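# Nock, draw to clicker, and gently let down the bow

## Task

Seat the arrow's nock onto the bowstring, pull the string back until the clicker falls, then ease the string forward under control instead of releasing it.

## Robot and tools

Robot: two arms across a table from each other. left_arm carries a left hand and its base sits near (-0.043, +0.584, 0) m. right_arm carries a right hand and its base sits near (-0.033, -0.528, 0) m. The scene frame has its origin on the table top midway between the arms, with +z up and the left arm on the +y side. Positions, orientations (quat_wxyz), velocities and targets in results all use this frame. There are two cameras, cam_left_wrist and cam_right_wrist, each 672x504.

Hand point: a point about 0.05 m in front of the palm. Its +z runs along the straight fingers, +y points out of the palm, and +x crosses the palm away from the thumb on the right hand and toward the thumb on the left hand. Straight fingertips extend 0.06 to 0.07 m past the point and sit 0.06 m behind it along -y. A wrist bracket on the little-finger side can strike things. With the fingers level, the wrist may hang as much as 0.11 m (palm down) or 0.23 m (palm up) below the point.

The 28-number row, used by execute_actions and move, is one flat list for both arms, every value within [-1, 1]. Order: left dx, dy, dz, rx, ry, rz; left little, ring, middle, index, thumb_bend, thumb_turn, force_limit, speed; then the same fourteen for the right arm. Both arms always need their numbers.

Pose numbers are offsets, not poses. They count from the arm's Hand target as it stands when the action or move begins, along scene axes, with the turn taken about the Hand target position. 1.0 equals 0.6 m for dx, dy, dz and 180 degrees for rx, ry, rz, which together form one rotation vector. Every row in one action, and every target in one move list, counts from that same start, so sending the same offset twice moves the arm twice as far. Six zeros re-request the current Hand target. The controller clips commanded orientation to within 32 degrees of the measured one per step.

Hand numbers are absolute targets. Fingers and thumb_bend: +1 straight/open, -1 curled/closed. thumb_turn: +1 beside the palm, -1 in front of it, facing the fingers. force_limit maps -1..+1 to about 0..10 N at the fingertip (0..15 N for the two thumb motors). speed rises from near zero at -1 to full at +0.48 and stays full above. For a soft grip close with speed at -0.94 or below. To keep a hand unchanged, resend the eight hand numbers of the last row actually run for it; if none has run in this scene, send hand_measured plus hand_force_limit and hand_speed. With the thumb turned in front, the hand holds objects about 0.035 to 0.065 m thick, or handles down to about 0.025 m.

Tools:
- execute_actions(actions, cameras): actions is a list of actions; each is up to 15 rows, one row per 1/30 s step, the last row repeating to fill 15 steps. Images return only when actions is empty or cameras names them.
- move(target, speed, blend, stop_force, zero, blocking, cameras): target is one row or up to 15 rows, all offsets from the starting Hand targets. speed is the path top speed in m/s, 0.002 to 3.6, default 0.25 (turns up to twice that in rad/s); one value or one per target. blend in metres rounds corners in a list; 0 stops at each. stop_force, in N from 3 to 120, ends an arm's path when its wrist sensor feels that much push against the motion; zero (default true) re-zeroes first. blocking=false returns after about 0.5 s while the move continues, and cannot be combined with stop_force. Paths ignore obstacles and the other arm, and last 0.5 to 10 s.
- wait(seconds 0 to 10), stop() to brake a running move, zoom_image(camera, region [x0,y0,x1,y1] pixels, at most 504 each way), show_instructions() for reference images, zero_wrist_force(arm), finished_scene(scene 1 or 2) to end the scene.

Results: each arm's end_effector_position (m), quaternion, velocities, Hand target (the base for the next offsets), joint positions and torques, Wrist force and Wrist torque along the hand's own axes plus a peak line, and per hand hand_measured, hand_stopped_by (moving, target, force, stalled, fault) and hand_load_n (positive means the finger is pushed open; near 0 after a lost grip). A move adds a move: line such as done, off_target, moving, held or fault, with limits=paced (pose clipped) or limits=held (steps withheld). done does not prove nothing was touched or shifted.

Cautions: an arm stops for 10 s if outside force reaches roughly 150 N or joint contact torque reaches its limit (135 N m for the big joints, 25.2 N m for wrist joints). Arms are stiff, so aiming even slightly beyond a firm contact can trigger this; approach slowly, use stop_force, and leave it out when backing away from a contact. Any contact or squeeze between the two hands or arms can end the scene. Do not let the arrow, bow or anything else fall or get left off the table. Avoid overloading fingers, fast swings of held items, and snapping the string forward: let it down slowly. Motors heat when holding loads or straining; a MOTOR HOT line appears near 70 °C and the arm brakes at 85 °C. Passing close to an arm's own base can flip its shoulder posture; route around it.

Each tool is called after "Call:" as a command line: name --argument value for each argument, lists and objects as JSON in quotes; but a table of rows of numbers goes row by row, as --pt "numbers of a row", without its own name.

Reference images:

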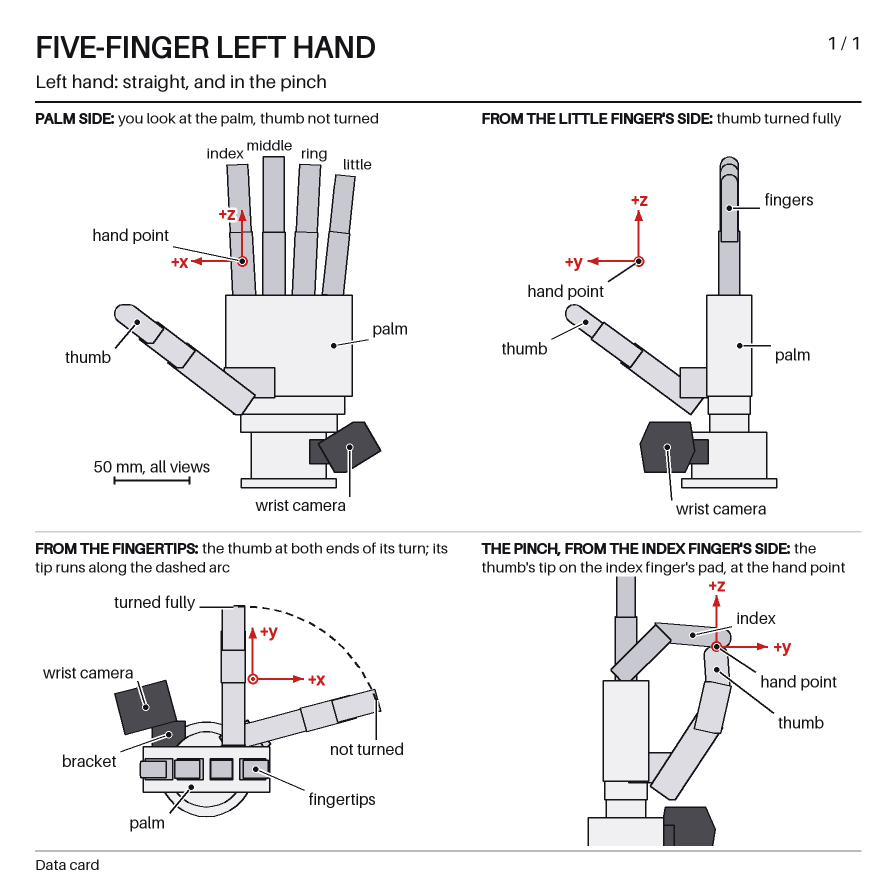

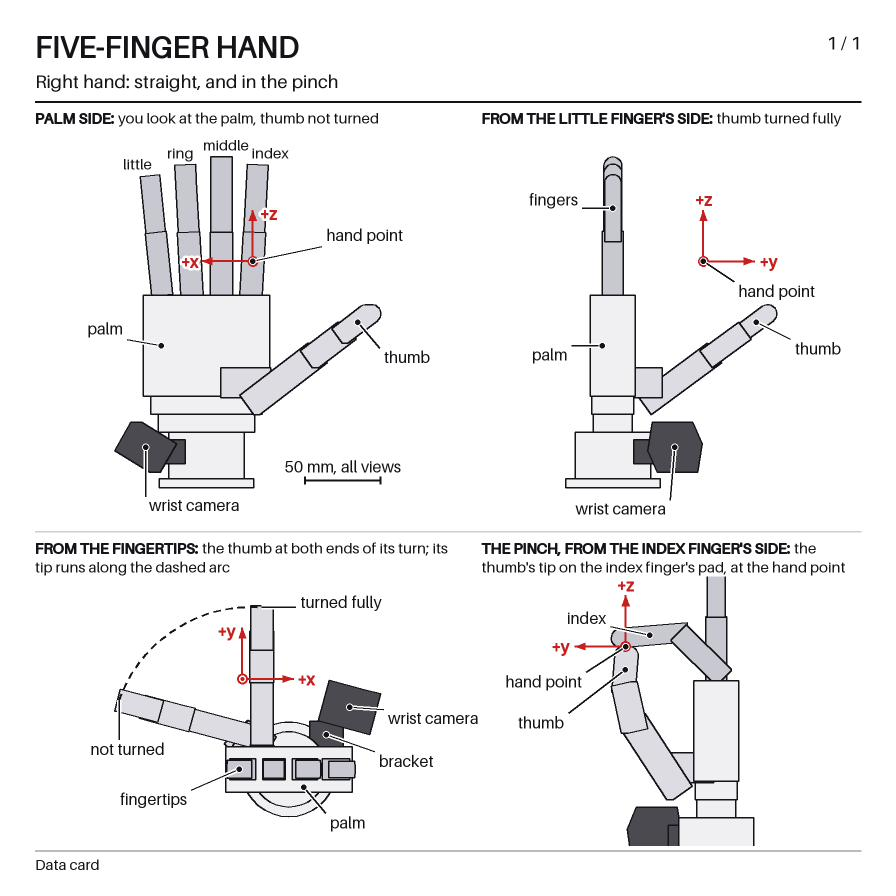

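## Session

Call:
execute_actions --actions '[]'

Scene clock: 0.00 s.
left_arm: end_effector_position=(+0.0575, +0.3121, +0.4717) hand_measured=(+1.000, +1.000, +1.000, +1.000, +1.000, +1.000) hand_load_n=(+0.0, +0.0, +0.0, +0.0, +0.0, -0.5) hand_stopped_by=(target, target, target, target, target, target) hand_force_limit=0.00 hand_speed=-0.80 end_effector_quat_wxyz=(-0.002, +0.926, -0.376, -0.025) | right_arm: end_effector_position=(+0.0649, -0.2557, +0.4696) hand_measured=(+1.000, +1.000, +1.000, +1.000, +1.000, +1.000) hand_load_n=(+0.0, +0.0, +0.0, +0.0, +0.0, +0.0) hand_stopped_by=(target, target, target, target, target, target) hand_force_limit=0.00 hand_speed=-0.80 end_effector_quat_wxyz=(-0.015, -0.388, +0.922, +0.000)
Joint positions: left_arm=[4.304 -1.435 -1.359 1.173 -1.571 1.888] | right_arm=[-1.167 -1.717 1.369 1.95 1.568 -1.909]
Joint velocities: within noise
Joint torques (N m): no reading
Motor temperatures (°C): left_arm=[32 29 33 41 35 38] | right_arm=[27 31 32 31 40 39]
Wrist force (N): no reading
Wrist torque (N m): no reading
Wrist force, peak (N): no reading
Hand target: left_arm +0.0575, +0.3121, +0.4717; -0.002, +0.926, -0.376, -0.025 | right_arm +0.0649, -0.2557, +0.4696; -0.015, -0.388, +0.922, +0.000

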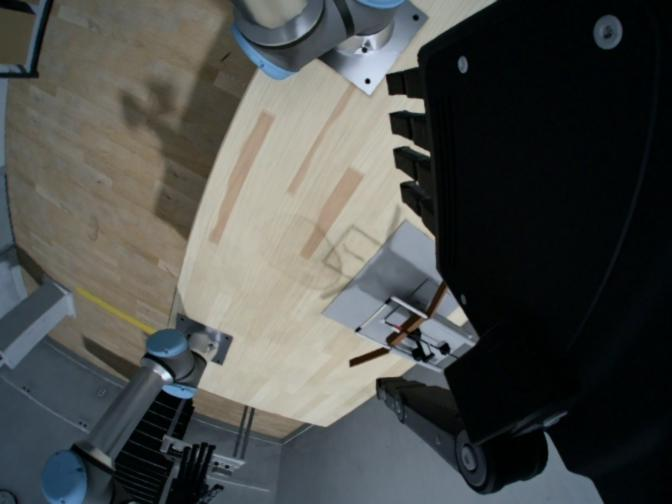

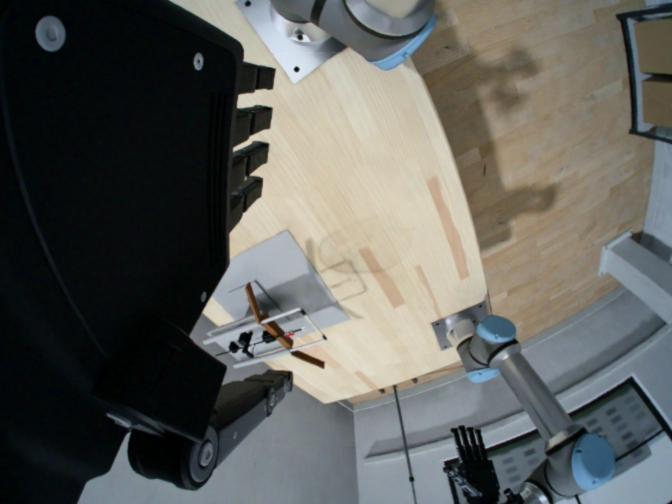

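Call:
zoom_image --camera "cam_left_wrist" --region '[340, 270, 480, 375]'

Call:
zoom_image --camera "cam_right_wrist" --region '[200, 270, 340, 375]'

Scaled by 3.600 from the camera's 672x504 image, which has a finer 960x720 frame.

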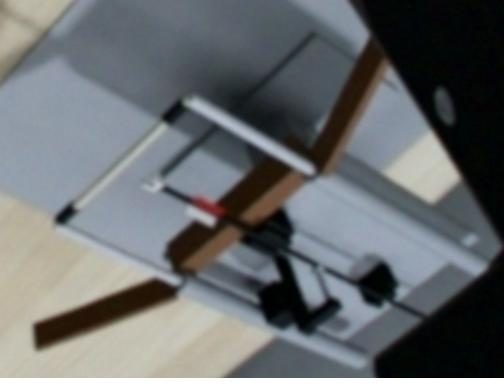

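Scaled by 3.600 from the camera's 672x504 image, which has a finer 960x720 frame.

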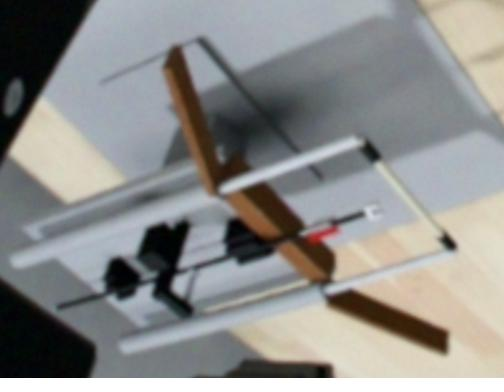

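Call:
move --target '[0.4875,-0.1535,-0.236,0,0,0.2455,1,1,1,1,1,1,0,0, 0.392,0.343,-0.233,0.1168,-0.0657,0.2089,-1,-1,-1,1,1,1,0,0]' --speed 0.25 --cameras '["all"]'

Scene clock: 39.00 s.
left_arm: end_effector_position=(+0.3499, +0.2200, +0.3301) hand_measured=(+1.000, +1.000, +1.000, +1.000, +1.000, +1.000) hand_load_n=(+0.0, +0.0, +0.0, +0.0, +0.0, +0.0) hand_stopped_by=(target, target, target, target, target, target) hand_force_limit=0.00 hand_speed=0.00 end_effector_quat_wxyz=(+0.008, +1.000, +0.000, -0.024) | right_arm: end_effector_position=(+0.2999, -0.0500, +0.3299) hand_measured=(-1.000, -1.000, -1.000, +1.000, +1.000, +1.000) hand_load_n=(+0.0, +0.0, +0.0, +0.0, +0.0, +0.0) hand_stopped_by=(target, target, target, target, target, target) hand_force_limit=0.00 hand_speed=0.00 end_effector_quat_wxyz=(+0.148, -0.656, +0.730, +0.121)
Joint positions: left_arm=[4.364 -1.979 -1.101 1.471 -1.538 1.177] | right_arm=[-1.137 -1.073 0.973 1.433 1.265 -2.51]
Joint torques (N m): left_arm=[-2.74 28.91 23.62 -1.16 -2.6 -1.03] | right_arm=[-3.2 -31.49 -28.37 -0.56 -0.94 -1.74]
Wrist force (N): left_arm=[-0.7 -0.1 0.0] | right_arm=[0.6 0.0 -0.2]
Wrist torque (N m): left_arm=[-0.02 0.11 -0.04] | right_arm=[0.04 -0.04 -0.09]
Wrist force, peak (N): left_arm=[-1.7 0.6 -1.2] | right_arm=[1.7 0.2 -0.8]
Hand target: left_arm +0.3500, +0.2200, +0.3301; +0.008, +1.000, +0.000, -0.024 | right_arm +0.3001, -0.0499, +0.3298; +0.148, -0.656, +0.730, +0.121
Off the commanded pose: left_arm 0.000 m, 0 deg | right_arm 0.000 m, 0 deg.
move: done

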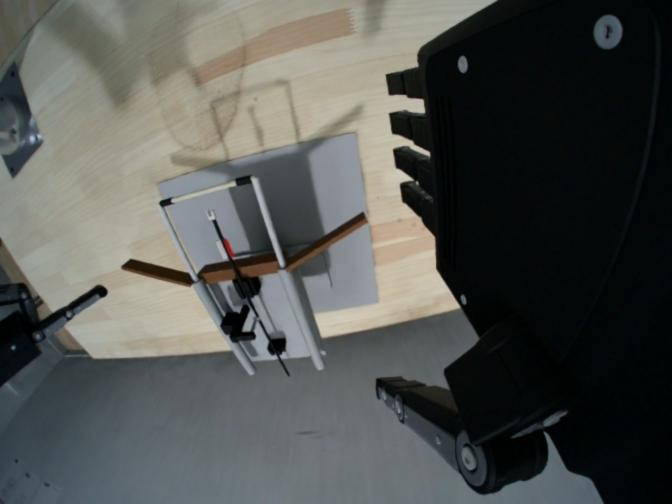

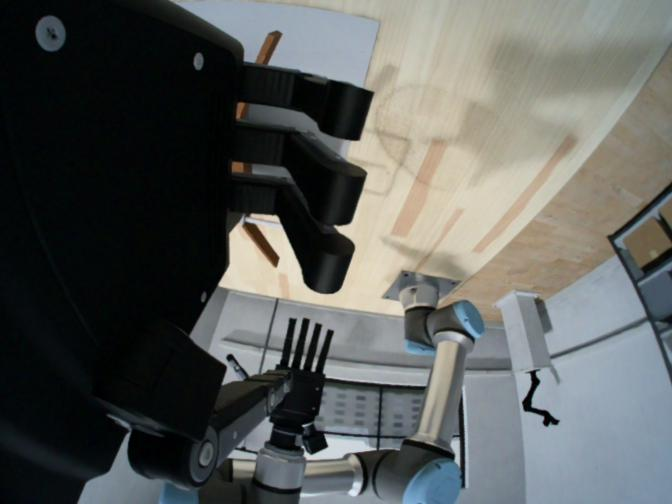

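Call:
zoom_image --camera "cam_left_wrist" --region '[150, 165, 270, 285]'

Call:
zoom_image --camera "cam_left_wrist" --region '[200, 260, 320, 380]'

Call:
zoom_image --camera "cam_left_wrist" --region '[200, 203, 250, 253]'

Scaled by 4.200 from the camera's 672x504 image, which has a finer 960x720 frame.

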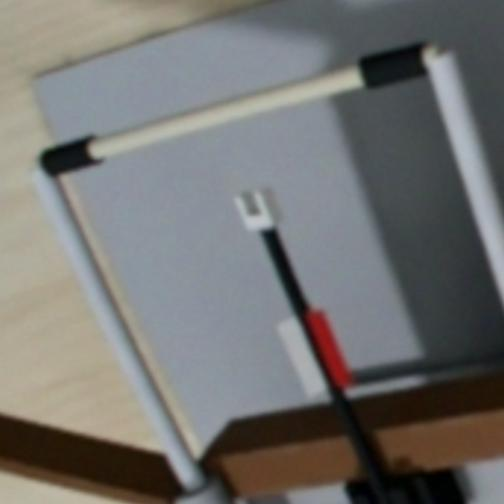

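Scaled by 4.200 from the camera's 672x504 image, which has a finer 960x720 frame.

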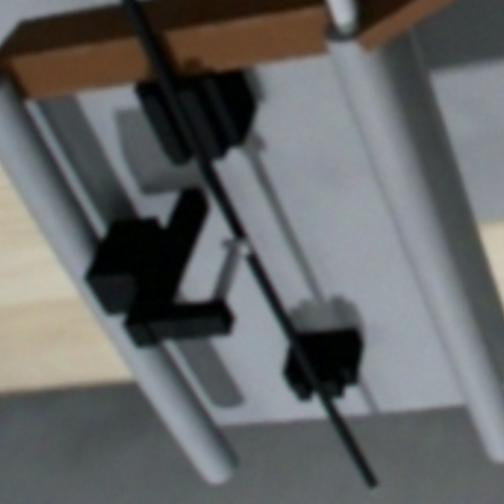

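Scaled by 10.080 from the camera's 672x504 image, which has a finer 960x720 frame.

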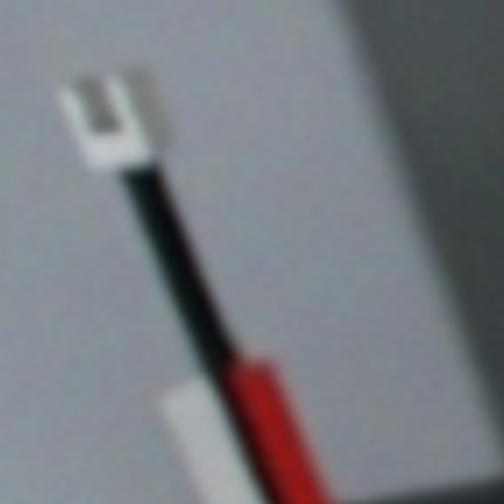

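Call:
move --target '[-0.0552,0.0615,-0.0505,-0.25,0,0,1,1,1,1,1,1,0,0, 0,0,0,0,0,0,-1,-1,-1,1,1,1,0,0]' --speed 0.15 --cameras '["cam_left_wrist"]'

Call:
zoom_image --camera "cam_left_wrist" --region '[255, 175, 375, 295]'

Call:
zoom_image --camera "cam_left_wrist" --region '[275, 255, 375, 355]'

Scene clock: 76.63 s.
left_arm: end_effector_position=(+0.3169, +0.2569, +0.2998) hand_measured=(+1.000, +1.000, +1.000, +1.000, +1.000, +1.000) hand_load_n=(+0.0, +0.0, +0.0, +0.0, +0.0, +0.0) hand_stopped_by=(target, target, target, target, target, target) hand_force_limit=0.00 hand_speed=0.00 end_effector_quat_wxyz=(+0.390, +0.921, -0.009, -0.022) | right_arm: end_effector_position=(+0.3001, -0.0499, +0.3298) hand_measured=(-1.000, -1.000, -1.000, +1.000, +1.000, +1.000) hand_load_n=(+0.0, +0.5, +0.0, +0.0, +0.0, +0.0) hand_stopped_by=(target, target, target, target, target, target) hand_force_limit=0.00 hand_speed=0.00 end_effector_quat_wxyz=(+0.148, -0.656, +0.730, +0.121)
Joint positions: left_arm=[4.843 -1.745 -1.83 1.85 -0.781 1.74] | right_arm=[-1.137 -1.072 0.973 1.433 1.265 -2.511]
Joint torques (N m): left_arm=[-6.02 30.18 13.95 -4.57 1.36 0.93] | right_arm=[-5.57 -31.14 -28.65 -0.15 -1.27 -1.95]
Wrist force (N): left_arm=[-0.6 0.5 1.1] | right_arm=[0.6 0.0 -0.5]
Wrist torque (N m): left_arm=[0.04 0.13 0.13] | right_arm=[0.06 -0.02 -0.08]
Wrist force, peak (N): left_arm=[-0.6 0.5 1.1] | right_arm=[0.7 -0.1 -0.7]
Hand target: left_arm +0.3169, +0.2569, +0.2998; +0.390, +0.921, -0.009, -0.022 | right_arm +0.3001, -0.0499, +0.3298; +0.148, -0.656, +0.730, +0.121
Off the commanded pose: left_arm 0.000 m, 0 deg | right_arm 0.000 m, 0 deg.
move: done
Images, in order (width x height): cam_left_wrist 672x504.

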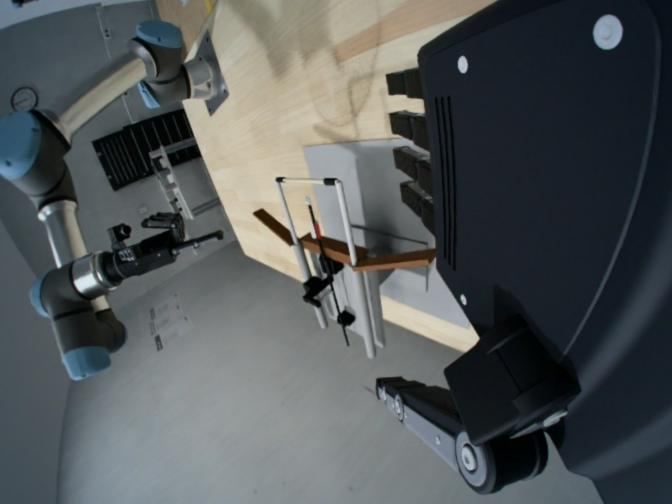

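Scaled by 4.200 from the camera's 672x504 image, which has a finer 960x720 frame.

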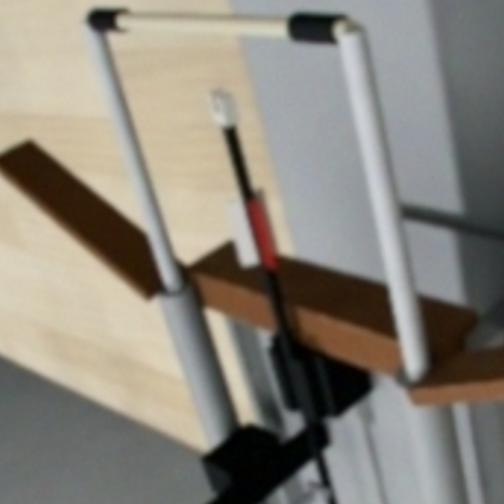

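Scaled by 5.040 from the camera's 672x504 image, which has a finer 960x720 frame.

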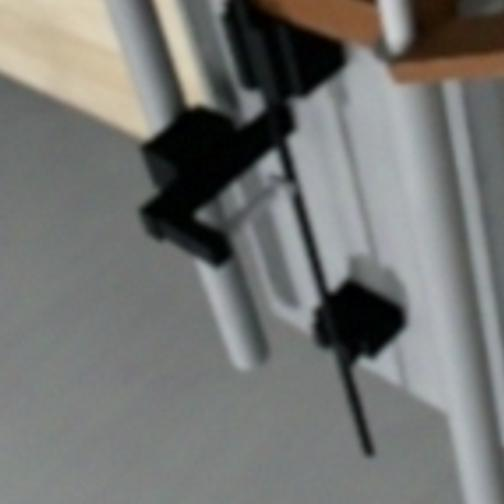

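Call:
move --target '[0,0,0,0.0083,-0.0054,0.0055,1,1,1,1,1,1,0,0, 0,0,0,0,0,0,-1,-1,-1,1,1,1,0,0]' --speed 0.15 --cameras '["cam_left_wrist"]'

Call:
zoom_image --camera "cam_left_wrist" --region '[265, 175, 345, 255]'

Call:
zoom_image --camera "cam_left_wrist" --region '[275, 270, 345, 340]'

Scene clock: 83.83 s.
left_arm: end_effector_position=(+0.3169, +0.2569, +0.2998) hand_measured=(+1.000, +1.000, +1.000, +1.000, +1.000, +1.000) hand_load_n=(+0.0, +0.0, +0.0, +0.0, +0.0, +0.0) hand_stopped_by=(target, target, target, target, target, target) hand_force_limit=0.00 hand_speed=0.00 end_effector_quat_wxyz=(+0.378, +0.926, -0.004, -0.011) end_effector_velocity=(+0.000, +0.000, +0.001) end_effector_angular_velocity=(-0.002, -0.001, -0.003) | right_arm: end_effector_position=(+0.3001, -0.0499, +0.3298) hand_measured=(-1.000, -1.000, -1.000, +1.000, +1.000, +1.000) hand_load_n=(+0.0, +0.0, +0.0, +0.0, +0.0, +0.0) hand_stopped_by=(target, target, target, target, target, target) hand_force_limit=0.00 hand_speed=0.00 end_effector_quat_wxyz=(+0.148, -0.656, +0.730, +0.121)
Joint positions: left_arm=[4.832 -1.725 -1.826 1.874 -0.802 1.697] | right_arm=[-1.137 -1.072 0.973 1.433 1.265 -2.511]
Joint velocities: left_arm=[0.001 -0.001 0.001 -0.003 0.002 0.006] | right_arm=[within noise]
Joint torques (N m): left_arm=[4.87 15.75 18.27 -4.51 3.28 1.82] | right_arm=[-5.53 -31.09 -28.54 0.19 -1.32 -2.15]
Wrist force (N): left_arm=[-0.4 0.5 0.8] | right_arm=[0.4 -0.1 -0.6]
Wrist torque (N m): left_arm=[0.06 0.09 0.05] | right_arm=[0.04 0.00 -0.09]
Wrist force, peak (N): left_arm=[-0.8 0.6 0.9] | right_arm=[0.6 -0.1 -0.7]
Hand target: left_arm +0.3169, +0.2569, +0.2998; +0.378, +0.926, -0.004, -0.011 | right_arm +0.3001, -0.0499, +0.3298; +0.148, -0.656, +0.730, +0.121
Off the commanded pose: left_arm 0.000 m, 0 deg | right_arm 0.000 m, 0 deg.
move: done
Images, in order (width x height): cam_left_wrist 672x504.

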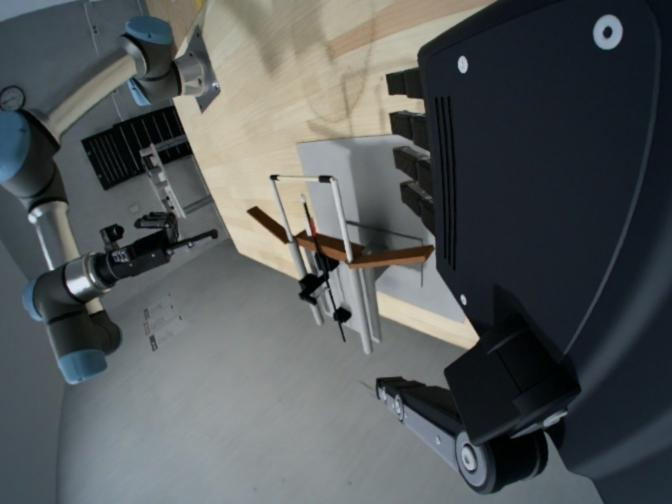

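Scaled by 6.300 from the camera's 672x504 image, which has a finer 960x720 frame.

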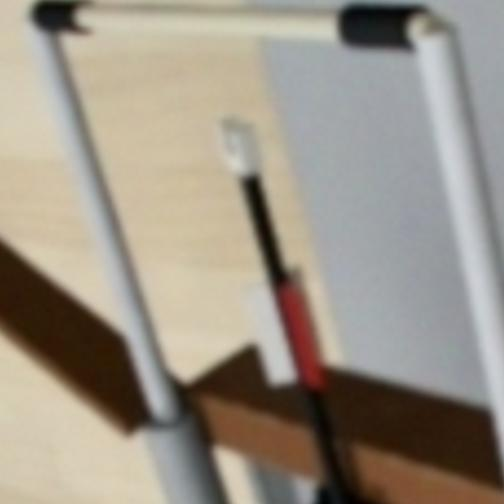

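Scaled by 7.200 from the camera's 672x504 image, which has a finer 960x720 frame.

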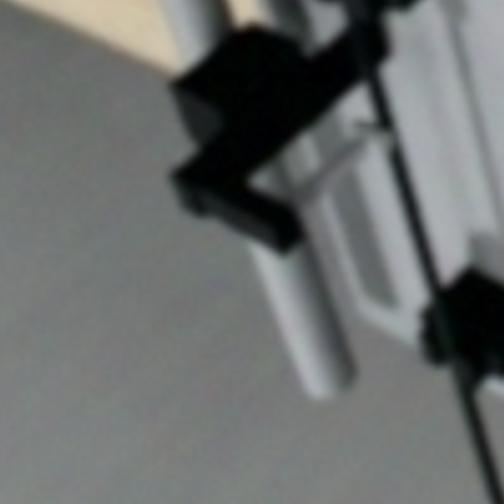

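Call:
move --target '[-0.2315,-0.2117,-0.116,0.25,0,0,1,1,1,1,1,1,0,0, 0,0,0,0,0,0,-1,-1,-1,1,1,1,0,0]' --speed 0.15 --cameras '["cam_left_wrist"]'

Call:
zoom_image --camera "cam_left_wrist" --region '[290, 330, 370, 410]'

Call:
zoom_image --camera "cam_left_wrist" --region '[280, 380, 380, 480]'

Scene clock: 125.30 s.
left_arm: end_effector_position=(+0.1780, +0.1299, +0.2302) hand_measured=(+1.000, +1.000, +1.000, +1.000, +1.000, +1.000) hand_load_n=(+0.0, +0.0, +0.0, +0.0, -0.5, +0.0) hand_stopped_by=(target, target, target, target, target, target) hand_force_limit=0.00 hand_speed=0.00 end_effector_quat_wxyz=(-0.005, +1.000, +0.001, -0.012) | right_arm: end_effector_position=(+0.3001, -0.0499, +0.3298) hand_measured=(-1.000, -1.000, -1.000, +1.000, +1.000, +1.000) hand_load_n=(+0.0, +0.0, +0.5, +0.0, +0.0, +0.0) hand_stopped_by=(target, target, target, target, target, target) hand_force_limit=0.00 hand_speed=0.00 end_effector_quat_wxyz=(+0.148, -0.656, +0.730, +0.121)
Joint positions: left_arm=[3.952 -1.903 -1.457 1.766 -1.561 0.765] | right_arm=[-1.137 -1.072 0.973 1.433 1.265 -2.511]
Joint torques (N m): left_arm=[-6.87 25.79 19.52 -2.51 1.18 -0.78] | right_arm=[-5.35 -31.49 -28.41 0.77 -1.29 -1.9]
Wrist force (N): left_arm=[-0.3 0.5 0.3] | right_arm=[0.6 0.0 -0.6]
Wrist torque (N m): left_arm=[0.06 0.06 -0.07] | right_arm=[0.05 -0.02 -0.08]
Wrist force, peak (N): left_arm=[-0.8 0.9 0.0] | right_arm=[0.8 0.0 -0.7]
Hand target: left_arm +0.1780, +0.1299, +0.2302; -0.005, +1.000, +0.001, -0.012 | right_arm +0.3001, -0.0499, +0.3298; +0.148, -0.656, +0.730, +0.121
Off the commanded pose: left_arm 0.000 m, 0 deg | right_arm 0.000 m, 0 deg.
move: done
Images, in order (width x height): cam_left_wrist 672x504.

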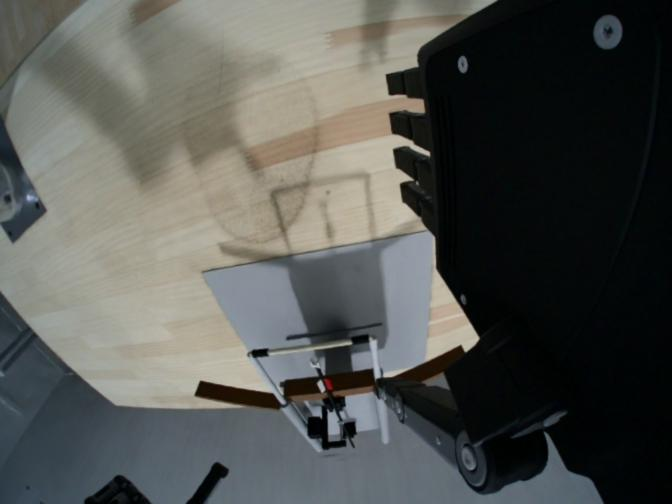

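Scaled by 6.300 from the camera's 672x504 image, which has a finer 960x720 frame.

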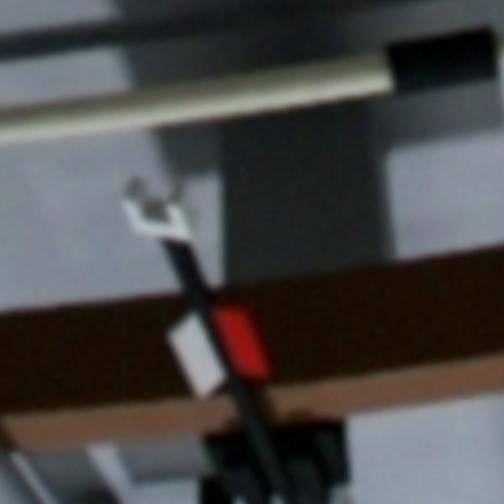

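Scaled by 5.040 from the camera's 672x504 image, which has a finer 960x720 frame.

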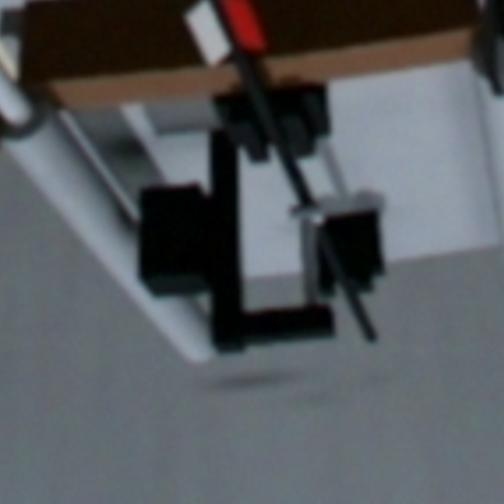

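Call:
move --pt "0 0 0 0 0 0 1 1 1 1 1 1 0 0 0.0528 0.1487 -0.07 0 0 0 -1 -1 -1 1 1 1 0 0" --pt "0 0 0 0 0 0 1 1 1 1 1 1 0 0 0.0528 0.1487 -0.145 0 0 0 -1 -1 -1 1 1 1 0 0" --speed '[0.15,0.06]' --cameras '["cam_left_wrist"]'

Call:
zoom_image --camera "cam_left_wrist" --region '[290, 330, 370, 410]'

Call:
zoom_image --camera "cam_left_wrist" --region '[300, 350, 350, 400]'

Scene clock: 163.03 s.
left_arm: end_effector_position=(+0.1780, +0.1299, +0.2302) hand_measured=(+1.000, +1.000, +1.000, +1.000, +1.000, +1.000) hand_load_n=(+0.0, +0.0, +0.0, -0.5, +0.0, +0.0) hand_stopped_by=(target, target, target, target, target, target) hand_force_limit=0.00 hand_speed=0.00 end_effector_quat_wxyz=(-0.005, +1.000, +0.001, -0.012) | right_arm: end_effector_position=(+0.3317, +0.0393, +0.2429) hand_measured=(-1.000, -1.000, -1.000, +1.000, +1.000, +1.000) hand_load_n=(+0.0, +0.0, +0.0, +0.0, +0.0, +0.0) hand_stopped_by=(target, target, target, target, target, target) hand_force_limit=0.00 hand_speed=0.00 end_effector_quat_wxyz=(+0.148, -0.656, +0.730, +0.121)
Joint positions: left_arm=[3.952 -1.903 -1.457 1.765 -1.561 0.765] | right_arm=[-1.026 -0.823 0.781 1.344 1.293 -2.398]
Joint torques (N m): left_arm=[-7.32 27.55 19.77 -3.27 -1.37 -0.46] | right_arm=[1.47 -53.27 -28.3 4.64 -1.22 0.66]
Wrist force (N): left_arm=[-0.4 0.2 0.1] | right_arm=[0.8 0.1 0.1]
Wrist torque (N m): left_arm=[0.04 0.06 -0.05] | right_arm=[0.06 -0.10 0.09]
Wrist force, peak (N): left_arm=[-0.8 0.2 -0.2] | right_arm=[1.5 0.1 -1.6]
Hand target: left_arm +0.1780, +0.1299, +0.2302; -0.005, +1.000, +0.001, -0.012 | right_arm +0.3318, +0.0393, +0.2428; +0.148, -0.656, +0.730, +0.121
Off the commanded pose: left_arm 0.000 m, 0 deg | right_arm 0.000 m, 0 deg.
move: done
Images, in order (width x height): cam_left_wrist 672x504.

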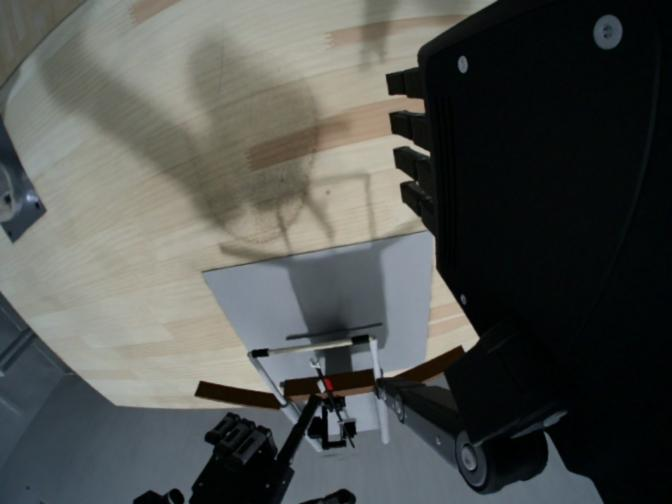

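Scaled by 6.300 from the camera's 672x504 image, which has a finer 960x720 frame.

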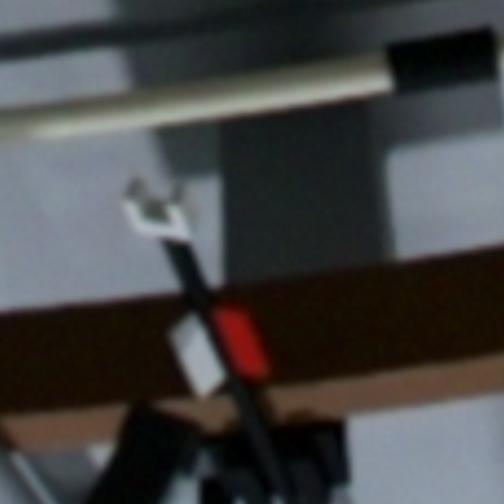

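Scaled by 10.080 from the camera's 672x504 image, which has a finer 960x720 frame.

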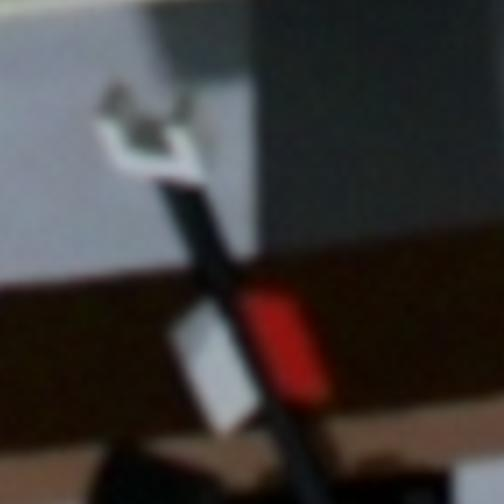

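Call:
execute_actions --actions '[]' --cameras '["cam_left_wrist"]'

Call:
zoom_image --camera "cam_left_wrist" --region '[280, 320, 380, 420]'

Scene clock: 192.73 s.
left_arm: end_effector_position=(+0.1780, +0.1299, +0.2302) hand_measured=(+1.000, +1.000, +1.000, +1.000, +1.000, +1.000) hand_load_n=(+0.0, +0.0, +0.0, +0.0, +0.0, +0.0) hand_stopped_by=(target, target, target, target, target, target) hand_force_limit=0.00 hand_speed=0.00 end_effector_quat_wxyz=(-0.005, +1.000, +0.001, -0.012) | right_arm: end_effector_position=(+0.3318, +0.0393, +0.2428) hand_measured=(-1.000, -1.000, -1.000, +1.000, +1.000, +1.000) hand_load_n=(+0.0, +0.0, +0.0, +0.0, +0.0, +0.0) hand_stopped_by=(target, target, target, target, target, target) hand_force_limit=0.00 hand_speed=0.00 end_effector_quat_wxyz=(+0.148, -0.656, +0.730, +0.121)
Joint positions: left_arm=[3.952 -1.903 -1.457 1.765 -1.561 0.765] | right_arm=[-1.026 -0.823 0.781 1.344 1.293 -2.398]
Joint velocities: within noise
Joint torques (N m): left_arm=[-4.21 31.2 17.92 -2.12 0.01 0.7] | right_arm=[-5.36 -42.75 -11.54 0.2 -1.56 0.88]
Motor temperatures (°C): left_arm=[31 29 33 40 35 38] | right_arm=[27 31 32 31 39 38]
Wrist force (N): left_arm=[-0.4 0.1 0.1] | right_arm=[0.8 0.1 0.0]
Wrist torque (N m): left_arm=[0.01 0.07 -0.05] | right_arm=[0.08 -0.09 0.09]
Wrist force, peak (N): left_arm=[-0.6 0.3 0.5] | right_arm=[1.0 0.1 0.0]
Hand target: left_arm +0.1780, +0.1299, +0.2302; -0.005, +1.000, +0.001, -0.012 | right_arm +0.3318, +0.0393, +0.2428; +0.148, -0.656, +0.730, +0.121
Off the commanded pose: left_arm 0.000 m, 0 deg | right_arm 0.000 m, 0 deg.
Images, in order (width x height): cam_left_wrist 672x504.

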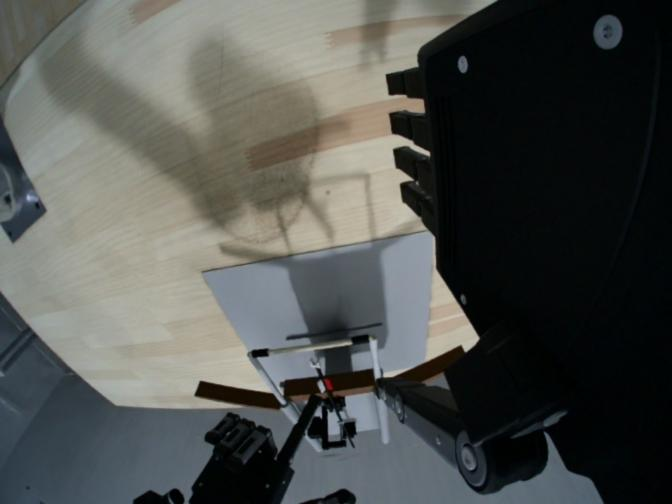

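Scaled by 5.040 from the camera's 672x504 image, which has a finer 960x720 frame.

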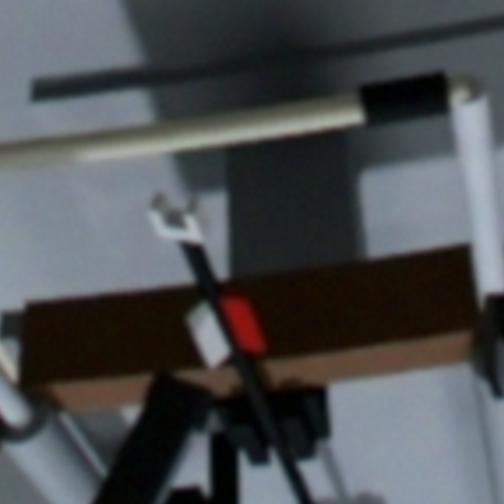

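Call:
move --pt "0 0 0 0 0 0 1 1 1 1 1 1 0 0 0 0 -0.01 0 0 0 -1 -1 -1 1 1 1 0 0" --pt "0 0 0 0 0 0 1 1 1 1 1 1 0 0 0 0 -0.02167 0 0 0 -1 -1 -1 1 1 1 0 0" --speed 0.006 --stop_force 3 --cameras '["cam_left_wrist"]'

Call:
zoom_image --camera "cam_left_wrist" --region '[280, 330, 370, 420]'

Scene clock: 214.97 s.
left_arm: end_effector_position=(+0.1780, +0.1299, +0.2302) hand_measured=(+1.000, +1.000, +1.000, +1.000, +1.000, +1.000) hand_load_n=(+0.0, +0.0, +0.0, +0.0, +0.0, +0.0) hand_stopped_by=(target, target, target, target, target, target) hand_force_limit=0.00 hand_speed=0.00 end_effector_quat_wxyz=(-0.005, +1.000, +0.001, -0.012) | right_arm: end_effector_position=(+0.3318, +0.0393, +0.2298) hand_measured=(-1.000, -1.000, -1.000, +1.000, +1.000, +1.000) hand_load_n=(+0.0, +0.0, +0.0, +0.0, +0.0, +0.0) hand_stopped_by=(target, target, target, target, target, target) hand_force_limit=0.00 hand_speed=0.00 end_effector_quat_wxyz=(+0.148, -0.656, +0.730, +0.121)
Joint positions: left_arm=[3.952 -1.903 -1.457 1.765 -1.561 0.765] | right_arm=[-1.026 -0.824 0.816 1.31 1.293 -2.398]
Joint torques (N m): left_arm=[3.21 35.45 18.03 -1.16 2.01 0.74] | right_arm=[-2.77 -56.4 -29.12 4.2 -0.69 -0.09]
Wrist force (N): left_arm=[-0.3 0.0 0.1] | right_arm=[0.8 0.1 0.0]
Wrist torque (N m): left_arm=[-0.01 0.04 -0.04] | right_arm=[0.05 -0.09 0.09]
Wrist force, peak (N): left_arm=[-0.6 0.1 0.3] | right_arm=[1.2 0.0 -0.1]
Hand target: left_arm +0.1780, +0.1299, +0.2302; -0.005, +1.000, +0.001, -0.012 | right_arm +0.3318, +0.0393, +0.2298; +0.148, -0.656, +0.730, +0.121
Off the commanded pose: left_arm 0.000 m, 0 deg | right_arm 0.000 m, 0 deg.
move: done
Images, in order (width x height): cam_left_wrist 672x504.

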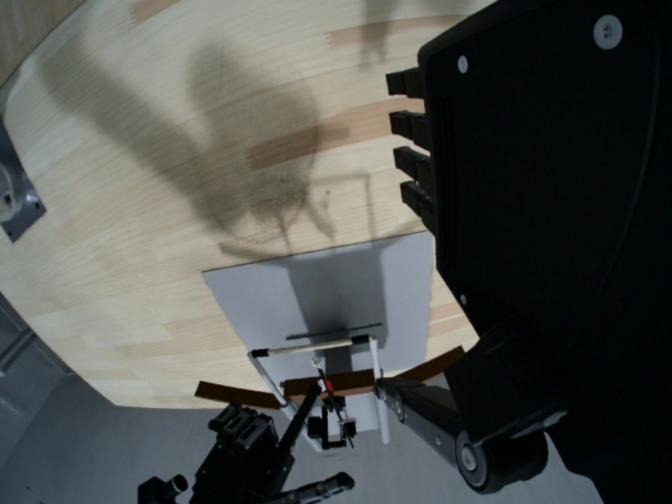

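Scaled by 5.600 from the camera's 672x504 image, which has a finer 960x720 frame.

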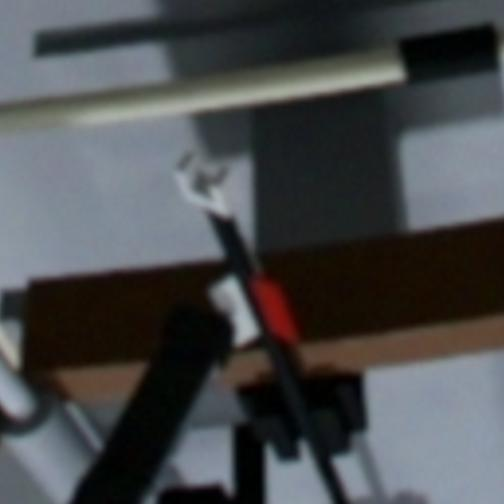

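Call:
zoom_image --camera "cam_left_wrist" --region '[300, 360, 345, 405]'

Scaled by 11.200 from the camera's 672x504 image, which has a finer 960x720 frame.

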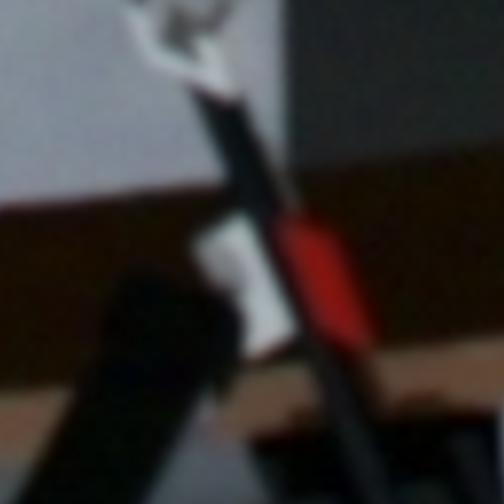

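Call:
zoom_image --camera "cam_left_wrist" --region '[280, 320, 380, 420]'

Scaled by 5.040 from the camera's 672x504 image, which has a finer 960x720 frame.

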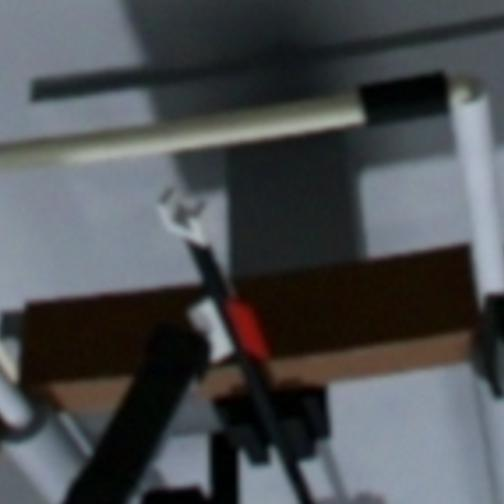

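Call:
move --target '[0,0,0,0,0,0,1,1,1,1,1,1,0,0, 0,-0.0025,-0.01067,0,0,0,-1,-1,-1,1,1,1,0,0]' --speed 0.006 --stop_force 3 --cameras '["cam_left_wrist"]'

Call:
zoom_image --camera "cam_left_wrist" --region '[280, 320, 380, 420]'

Scene clock: 252.87 s.
left_arm: end_effector_position=(+0.1780, +0.1299, +0.2302) hand_measured=(+1.000, +1.000, +1.000, +1.000, +1.000, +1.000) hand_load_n=(+0.0, +0.0, +0.0, +0.0, +0.0, +0.0) hand_stopped_by=(target, target, target, target, target, target) hand_force_limit=0.00 hand_speed=0.00 end_effector_quat_wxyz=(-0.005, +1.000, +0.001, -0.012) | right_arm: end_effector_position=(+0.3318, +0.0378, +0.2235) hand_measured=(-1.000, -1.000, -1.000, +1.000, +1.000, +1.000) hand_load_n=(+0.0, +0.0, +0.0, +0.0, +0.0, +0.0) hand_stopped_by=(target, target, target, target, target, target) hand_force_limit=0.00 hand_speed=0.00 end_effector_quat_wxyz=(+0.148, -0.656, +0.730, +0.121)
Joint positions: left_arm=[3.952 -1.903 -1.457 1.765 -1.561 0.765] | right_arm=[-1.028 -0.828 0.838 1.292 1.292 -2.401]
Joint torques (N m): left_arm=[10.21 33.99 17.83 -1.48 2.42 0.59] | right_arm=[-0.44 -49.97 -28.83 4.62 -1.72 -0.4]
Wrist force (N): left_arm=[-0.2 0.2 -0.1] | right_arm=[0.8 0.2 -0.2]
Wrist torque (N m): left_arm=[0.04 0.02 -0.04] | right_arm=[0.08 -0.08 0.07]
Wrist force, peak (N): left_arm=[-0.5 -0.2 0.5] | right_arm=[1.1 0.2 0.0]
Hand target: left_arm +0.1780, +0.1299, +0.2302; -0.005, +1.000, +0.001, -0.012 | right_arm +0.3318, +0.0378, +0.2234; +0.148, -0.656, +0.730, +0.121
Off the commanded pose: left_arm 0.000 m, 0 deg | right_arm 0.000 m, 0 deg.
move: done
Images, in order (width x height): cam_left_wrist 672x504.

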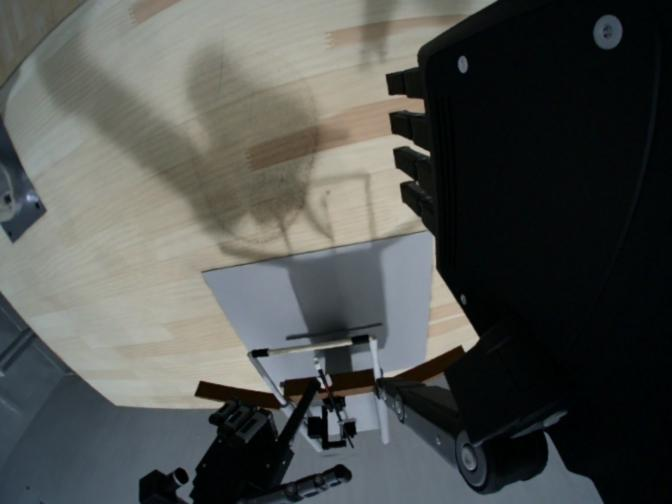

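Scaled by 5.040 from the camera's 672x504 image, which has a finer 960x720 frame.

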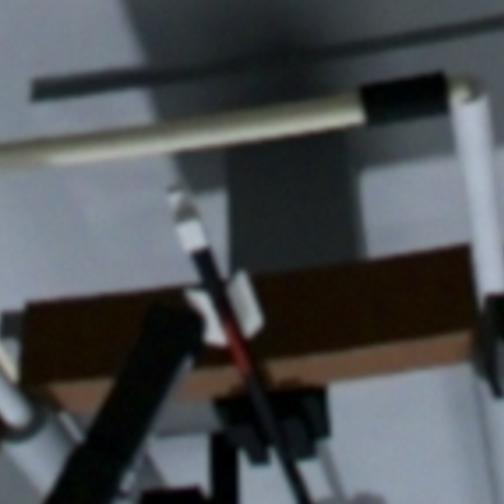

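Call:
zoom_image --camera "cam_left_wrist" --region '[300, 345, 345, 390]'

Scaled by 11.200 from the camera's 672x504 image, which has a finer 960x720 frame.

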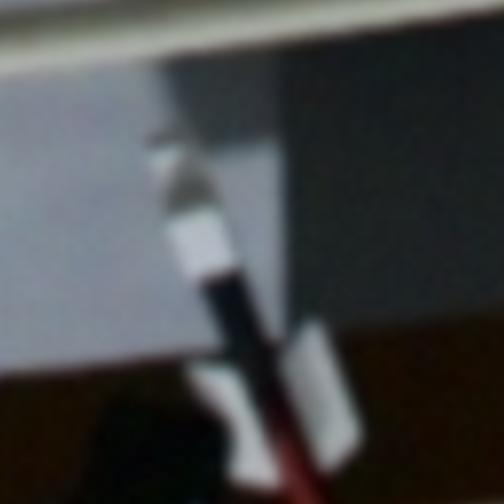

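Call:
zoom_image --camera "cam_left_wrist" --region '[305, 370, 345, 410]'

Scaled by 12.600 from the camera's 672x504 image, which has a finer 960x720 frame.

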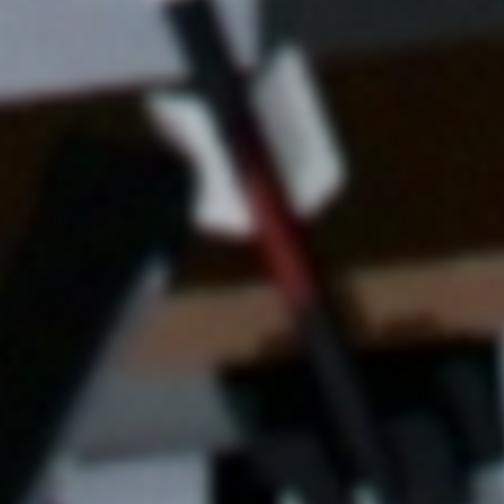

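Call:
move --target '[0,0,0,0,0,0,1,1,1,1,1,1,0,0, 0,0.001,-0.005,0,0,0,-1,-1,-1,1,1,1,0,0]' --speed 0.006 --stop_force 3 --cameras '["cam_left_wrist"]'

Call:
zoom_image --camera "cam_left_wrist" --region '[305, 360, 345, 400]'

Scene clock: 270.77 s.
left_arm: end_effector_position=(+0.1780, +0.1299, +0.2302) hand_measured=(+1.000, +1.000, +1.000, +1.000, +1.000, +1.000) hand_load_n=(+0.0, +0.0, +0.0, +0.0, +0.0, +0.0) hand_stopped_by=(target, target, target, target, target, target) hand_force_limit=0.00 hand_speed=0.00 end_effector_quat_wxyz=(-0.005, +1.000, +0.001, -0.012) | right_arm: end_effector_position=(+0.3317, +0.0384, +0.2204) hand_measured=(-1.000, -1.000, -1.000, +1.000, +1.000, +1.000) hand_load_n=(+0.0, +0.0, +0.0, +0.0, +0.0, +0.0) hand_stopped_by=(target, target, target, target, target, target) hand_force_limit=0.00 hand_speed=0.00 end_effector_quat_wxyz=(+0.148, -0.656, +0.730, +0.121)
Joint positions: left_arm=[3.952 -1.903 -1.457 1.765 -1.561 0.765] | right_arm=[-1.027 -0.826 0.843 1.285 1.293 -2.4]
Joint torques (N m): left_arm=[9.7 33.95 16.8 -1.24 2.56 0.73] | right_arm=[4.65 -47.44 -26.53 3.99 1.24 0.79]
Wrist force (N): left_arm=[-0.5 0.2 0.0] | right_arm=[0.9 0.2 -0.1]
Wrist torque (N m): left_arm=[0.02 0.08 -0.06] | right_arm=[0.06 -0.11 -0.04]
Wrist force, peak (N): left_arm=[-0.5 0.4 0.3] | right_arm=[1.1 0.0 -0.1]
Hand target: left_arm +0.1780, +0.1299, +0.2302; -0.005, +1.000, +0.001, -0.012 | right_arm +0.3318, +0.0384, +0.2204; +0.148, -0.656, +0.730, +0.121
Off the commanded pose: left_arm 0.000 m, 0 deg | right_arm 0.000 m, 0 deg.
move: done
Images, in order (width x height): cam_left_wrist 672x504.

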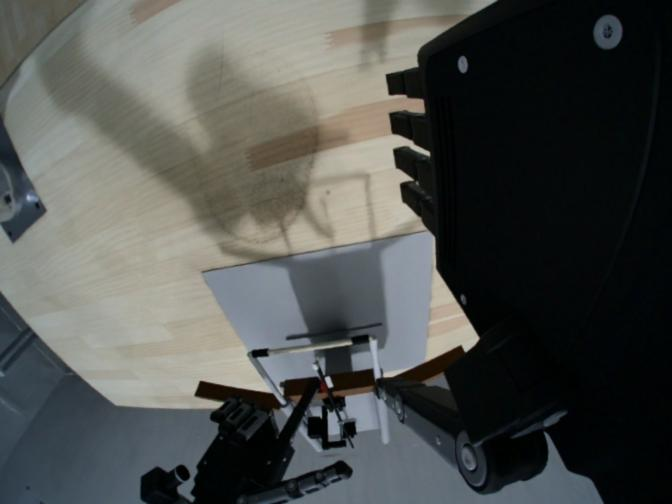

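Scaled by 12.600 from the camera's 672x504 image, which has a finer 960x720 frame.

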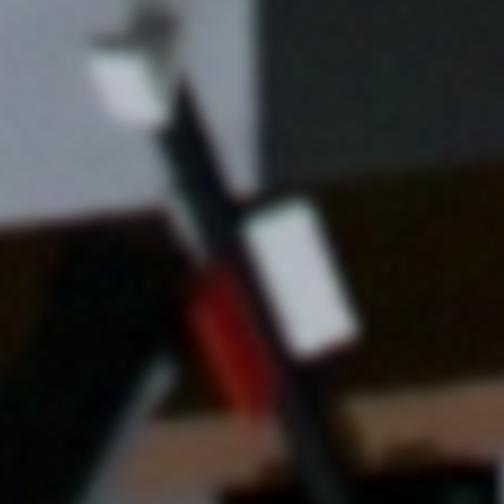

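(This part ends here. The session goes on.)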